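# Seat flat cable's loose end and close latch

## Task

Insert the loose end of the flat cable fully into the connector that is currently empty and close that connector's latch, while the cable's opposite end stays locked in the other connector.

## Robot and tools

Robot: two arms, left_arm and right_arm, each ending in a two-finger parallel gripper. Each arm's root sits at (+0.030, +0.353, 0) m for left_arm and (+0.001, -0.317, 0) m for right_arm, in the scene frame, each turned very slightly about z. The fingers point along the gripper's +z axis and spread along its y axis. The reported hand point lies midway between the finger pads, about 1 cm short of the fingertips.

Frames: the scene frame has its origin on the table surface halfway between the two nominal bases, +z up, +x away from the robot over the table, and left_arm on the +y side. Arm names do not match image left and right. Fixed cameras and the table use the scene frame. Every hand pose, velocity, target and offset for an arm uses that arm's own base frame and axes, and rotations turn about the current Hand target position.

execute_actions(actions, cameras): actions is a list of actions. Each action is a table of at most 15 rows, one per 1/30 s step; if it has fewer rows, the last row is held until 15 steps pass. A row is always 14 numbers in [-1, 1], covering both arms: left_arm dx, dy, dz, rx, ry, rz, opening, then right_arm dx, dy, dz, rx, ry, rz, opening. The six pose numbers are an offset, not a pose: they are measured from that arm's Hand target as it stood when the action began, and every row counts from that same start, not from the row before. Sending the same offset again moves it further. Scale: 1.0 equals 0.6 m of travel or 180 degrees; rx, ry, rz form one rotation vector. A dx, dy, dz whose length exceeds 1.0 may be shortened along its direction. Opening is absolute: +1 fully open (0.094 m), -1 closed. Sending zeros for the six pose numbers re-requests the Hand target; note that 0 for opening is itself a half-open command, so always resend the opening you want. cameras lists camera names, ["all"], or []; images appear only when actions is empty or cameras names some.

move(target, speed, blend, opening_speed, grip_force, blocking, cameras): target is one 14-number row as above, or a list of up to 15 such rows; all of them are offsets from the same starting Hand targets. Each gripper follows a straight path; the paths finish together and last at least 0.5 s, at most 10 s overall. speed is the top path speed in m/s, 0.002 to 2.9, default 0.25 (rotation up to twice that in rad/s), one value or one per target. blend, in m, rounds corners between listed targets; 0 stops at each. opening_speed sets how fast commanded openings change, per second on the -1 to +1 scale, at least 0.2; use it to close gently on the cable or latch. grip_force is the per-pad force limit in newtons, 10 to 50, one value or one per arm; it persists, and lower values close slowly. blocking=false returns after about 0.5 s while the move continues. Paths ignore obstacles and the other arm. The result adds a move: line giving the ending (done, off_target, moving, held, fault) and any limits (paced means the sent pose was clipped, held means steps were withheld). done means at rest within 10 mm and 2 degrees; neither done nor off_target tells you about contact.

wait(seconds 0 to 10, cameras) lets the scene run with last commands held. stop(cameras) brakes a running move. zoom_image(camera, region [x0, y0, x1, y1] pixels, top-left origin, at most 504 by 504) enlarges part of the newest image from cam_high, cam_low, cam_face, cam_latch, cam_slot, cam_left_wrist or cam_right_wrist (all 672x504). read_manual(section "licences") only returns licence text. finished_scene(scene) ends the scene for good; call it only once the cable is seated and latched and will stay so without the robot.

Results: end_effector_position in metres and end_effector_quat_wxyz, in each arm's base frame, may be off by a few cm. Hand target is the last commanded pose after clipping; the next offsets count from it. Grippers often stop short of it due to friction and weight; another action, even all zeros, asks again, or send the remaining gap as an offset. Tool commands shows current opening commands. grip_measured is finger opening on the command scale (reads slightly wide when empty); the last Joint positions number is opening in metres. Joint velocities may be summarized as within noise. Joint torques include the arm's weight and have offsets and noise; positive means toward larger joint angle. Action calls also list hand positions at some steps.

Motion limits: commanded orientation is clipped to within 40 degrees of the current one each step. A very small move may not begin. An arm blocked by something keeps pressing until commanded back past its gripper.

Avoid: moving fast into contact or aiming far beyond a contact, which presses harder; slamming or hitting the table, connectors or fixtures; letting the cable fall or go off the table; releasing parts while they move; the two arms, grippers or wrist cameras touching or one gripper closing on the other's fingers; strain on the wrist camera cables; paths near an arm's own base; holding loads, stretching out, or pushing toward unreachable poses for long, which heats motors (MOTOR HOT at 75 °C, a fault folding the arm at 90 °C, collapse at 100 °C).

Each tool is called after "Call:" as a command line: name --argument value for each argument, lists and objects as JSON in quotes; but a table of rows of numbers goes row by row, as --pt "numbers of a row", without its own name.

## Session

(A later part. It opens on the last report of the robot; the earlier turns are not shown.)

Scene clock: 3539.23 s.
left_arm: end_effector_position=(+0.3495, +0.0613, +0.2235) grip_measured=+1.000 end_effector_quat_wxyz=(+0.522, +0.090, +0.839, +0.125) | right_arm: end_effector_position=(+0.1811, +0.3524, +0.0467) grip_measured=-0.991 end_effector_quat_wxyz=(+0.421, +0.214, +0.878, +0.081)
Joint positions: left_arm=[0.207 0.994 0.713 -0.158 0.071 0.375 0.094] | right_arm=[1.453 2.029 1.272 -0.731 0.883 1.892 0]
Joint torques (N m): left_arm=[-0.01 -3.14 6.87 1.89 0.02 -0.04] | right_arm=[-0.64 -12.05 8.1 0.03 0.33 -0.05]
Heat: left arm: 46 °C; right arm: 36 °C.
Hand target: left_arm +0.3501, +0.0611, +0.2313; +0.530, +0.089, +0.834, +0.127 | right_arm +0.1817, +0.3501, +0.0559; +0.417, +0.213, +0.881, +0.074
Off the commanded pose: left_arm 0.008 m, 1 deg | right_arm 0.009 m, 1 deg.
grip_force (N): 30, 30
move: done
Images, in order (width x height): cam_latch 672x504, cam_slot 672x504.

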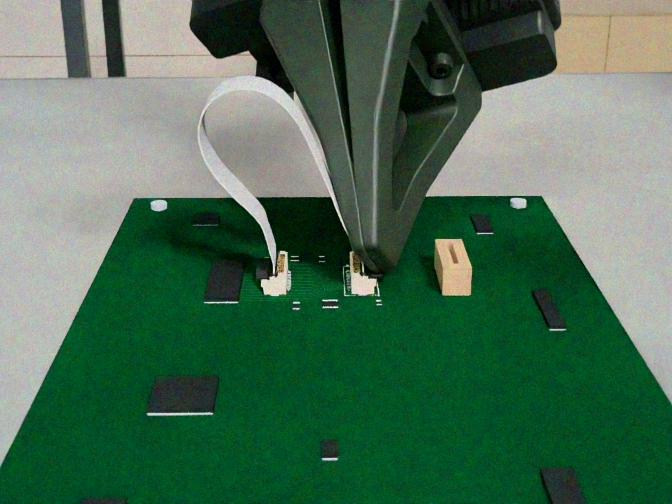

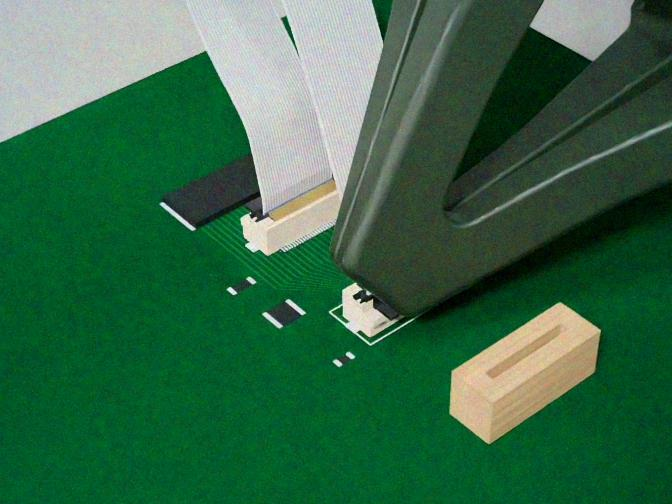

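Call:
move --target '[0,0,0,0,0,0,1, 0,0.01,0.02,0,0,0,-1]' --speed 0.08 --cameras '["cam_latch","cam_slot"]'

Call:
zoom_image --camera "cam_latch" --region '[340, 220, 390, 290]'

Call:
zoom_image --camera "cam_slot" --region '[345, 210, 475, 320]'

Scene clock: 3546.77 s.
left_arm: end_effector_position=(+0.3495, +0.0613, +0.2235) grip_measured=+1.000 end_effector_quat_wxyz=(+0.522, +0.090, +0.839, +0.125) | right_arm: end_effector_position=(+0.1790, +0.3527, +0.0543) grip_measured=-0.991 end_effector_quat_wxyz=(+0.415, +0.208, +0.883, +0.066)
Joint positions: left_arm=[0.207 0.994 0.713 -0.158 0.071 0.375 0.094] | right_arm=[1.453 2.029 1.319 -0.809 0.865 1.891 0]
Joint torques (N m): left_arm=[0.01 -3.14 6.9 1.89 0.02 -0.04] | right_arm=[-0.25 -12.15 8.91 0.27 0.51 -0.02]
Heat: left arm: 46 °C; right arm: 36 °C.
Hand target: left_arm +0.3501, +0.0611, +0.2313; +0.530, +0.089, +0.834, +0.127 | right_arm +0.1817, +0.3560, +0.0678; +0.417, +0.213, +0.881, +0.074
Off the commanded pose: left_arm 0.008 m, 1 deg | right_arm 0.014 m, 1 deg.
grip_force (N): 30, 30
move: off_target (right_arm)
Images, in order (width x height): cam_latch 672x504, cam_slot 672x504.

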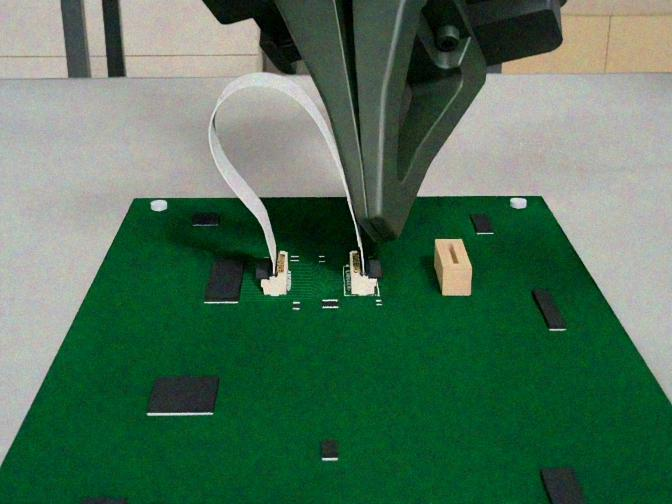

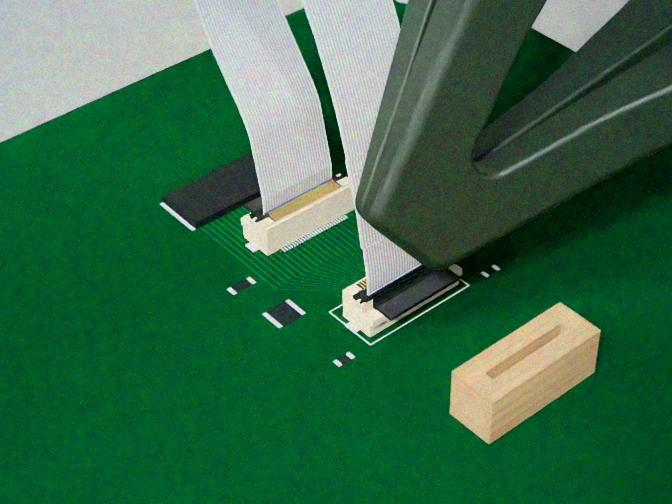

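Scaled by 7.200 from the camera's 672x504 image, which has a finer 960x720 frame.

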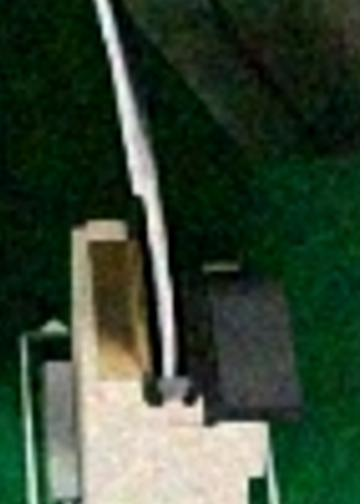

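Scaled by 3.877 from the camera's 672x504 image, which has a finer 960x720 frame.

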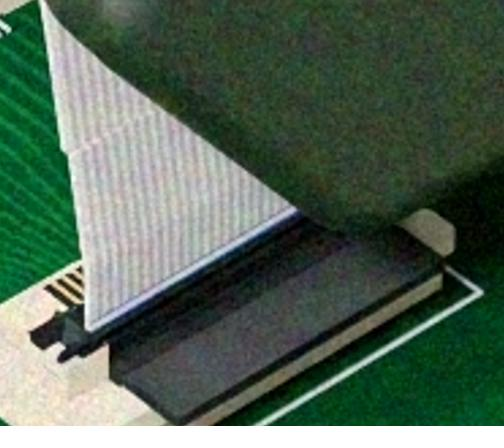

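Call:
move --pt "0 0 0 0 0 0 1 0 0.045 0.02 0 0 0 -1" --pt "0 0 0 0 0 0 1 -0.10 0.055 0.08 0 0 0 -1" --speed 0.08 --blend 0.01 --cameras '["cam_face","cam_latch","cam_slot"]'

Call:
zoom_image --camera "cam_slot" --region '[345, 210, 475, 320]'

Call:
zoom_image --camera "cam_latch" --region '[340, 220, 390, 290]'

Call:
zoom_image --camera "cam_face" --region '[228, 145, 328, 225]'

Scene clock: 3563.50 s.
left_arm: end_effector_position=(+0.3495, +0.0613, +0.2235) grip_measured=+1.000 end_effector_quat_wxyz=(+0.522, +0.090, +0.839, +0.125) | right_arm: end_effector_position=(+0.1217, +0.3861, +0.1151) grip_measured=-0.991 end_effector_quat_wxyz=(+0.408, +0.205, +0.886, +0.081)
Joint positions: left_arm=[0.207 0.994 0.713 -0.158 0.071 0.375 0.094] | right_arm=[1.606 2.079 1.654 -1.223 0.856 2.095 0]
Joint torques (N m): left_arm=[0.01 -3.12 6.89 1.9 0.02 -0.04] | right_arm=[-0.01 -9.36 9.69 0.04 0.53 0.04]
Heat: left arm: 46 °C; right arm: 36 °C.
Hand target: left_arm +0.3501, +0.0611, +0.2313; +0.530, +0.089, +0.834, +0.127 | right_arm +0.1216, +0.3891, +0.1159; +0.417, +0.213, +0.881, +0.074
Off the commanded pose: left_arm 0.008 m, 1 deg | right_arm 0.003 m, 2 deg.
joint sent to its limit (right arm) — joint 6 (wrist roll), upper limit. The joint targets still meet the commanded pose.
grip_force (N): 30, 30
move: done
Images, in order (width x height): cam_face 672x504, cam_latch 672x504, cam_slot 672x504.

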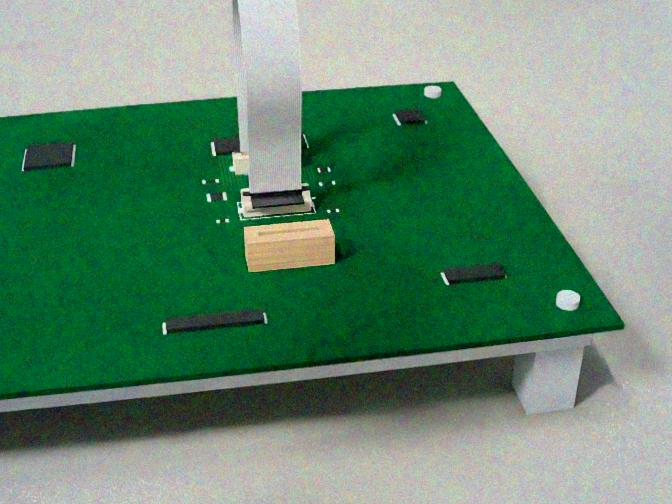

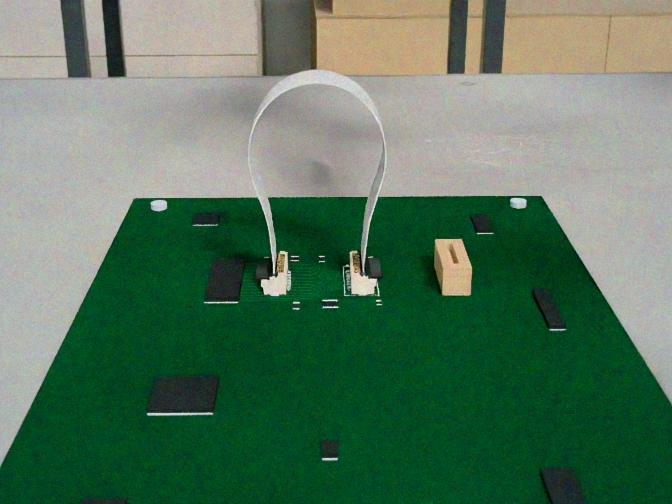

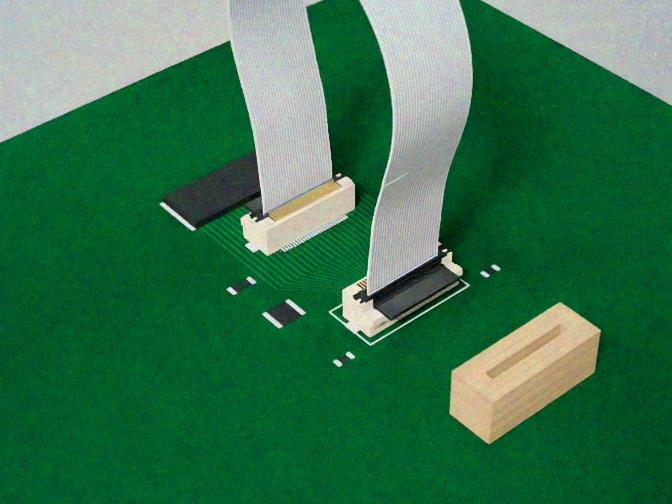

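Scaled by 3.877 from the camera's 672x504 image, which has a finer 960x720 frame.

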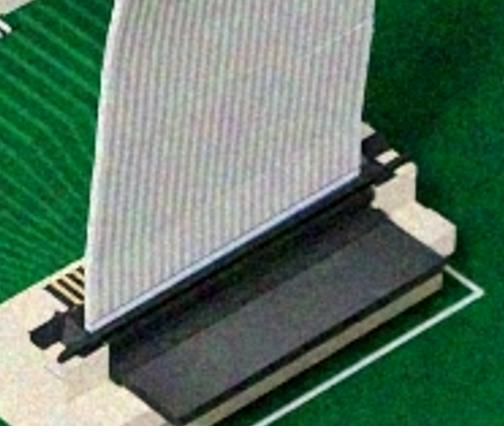

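Scaled by 7.200 from the camera's 672x504 image, which has a finer 960x720 frame.

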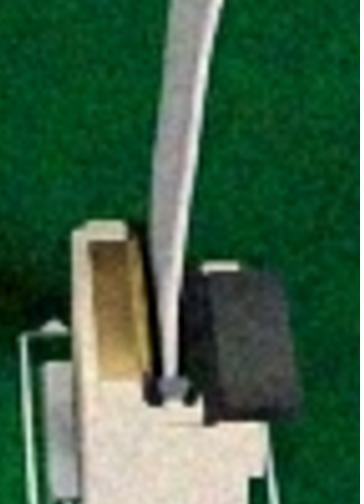

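Scaled by 5.040 from the camera's 672x504 image, which has a finer 960x720 frame.

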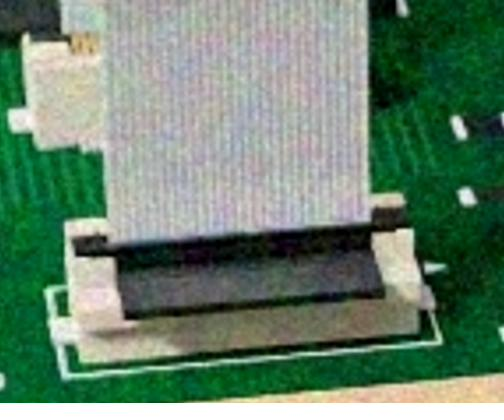

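Call:
finished_scene --scene 1

The scene is finished: the task was done.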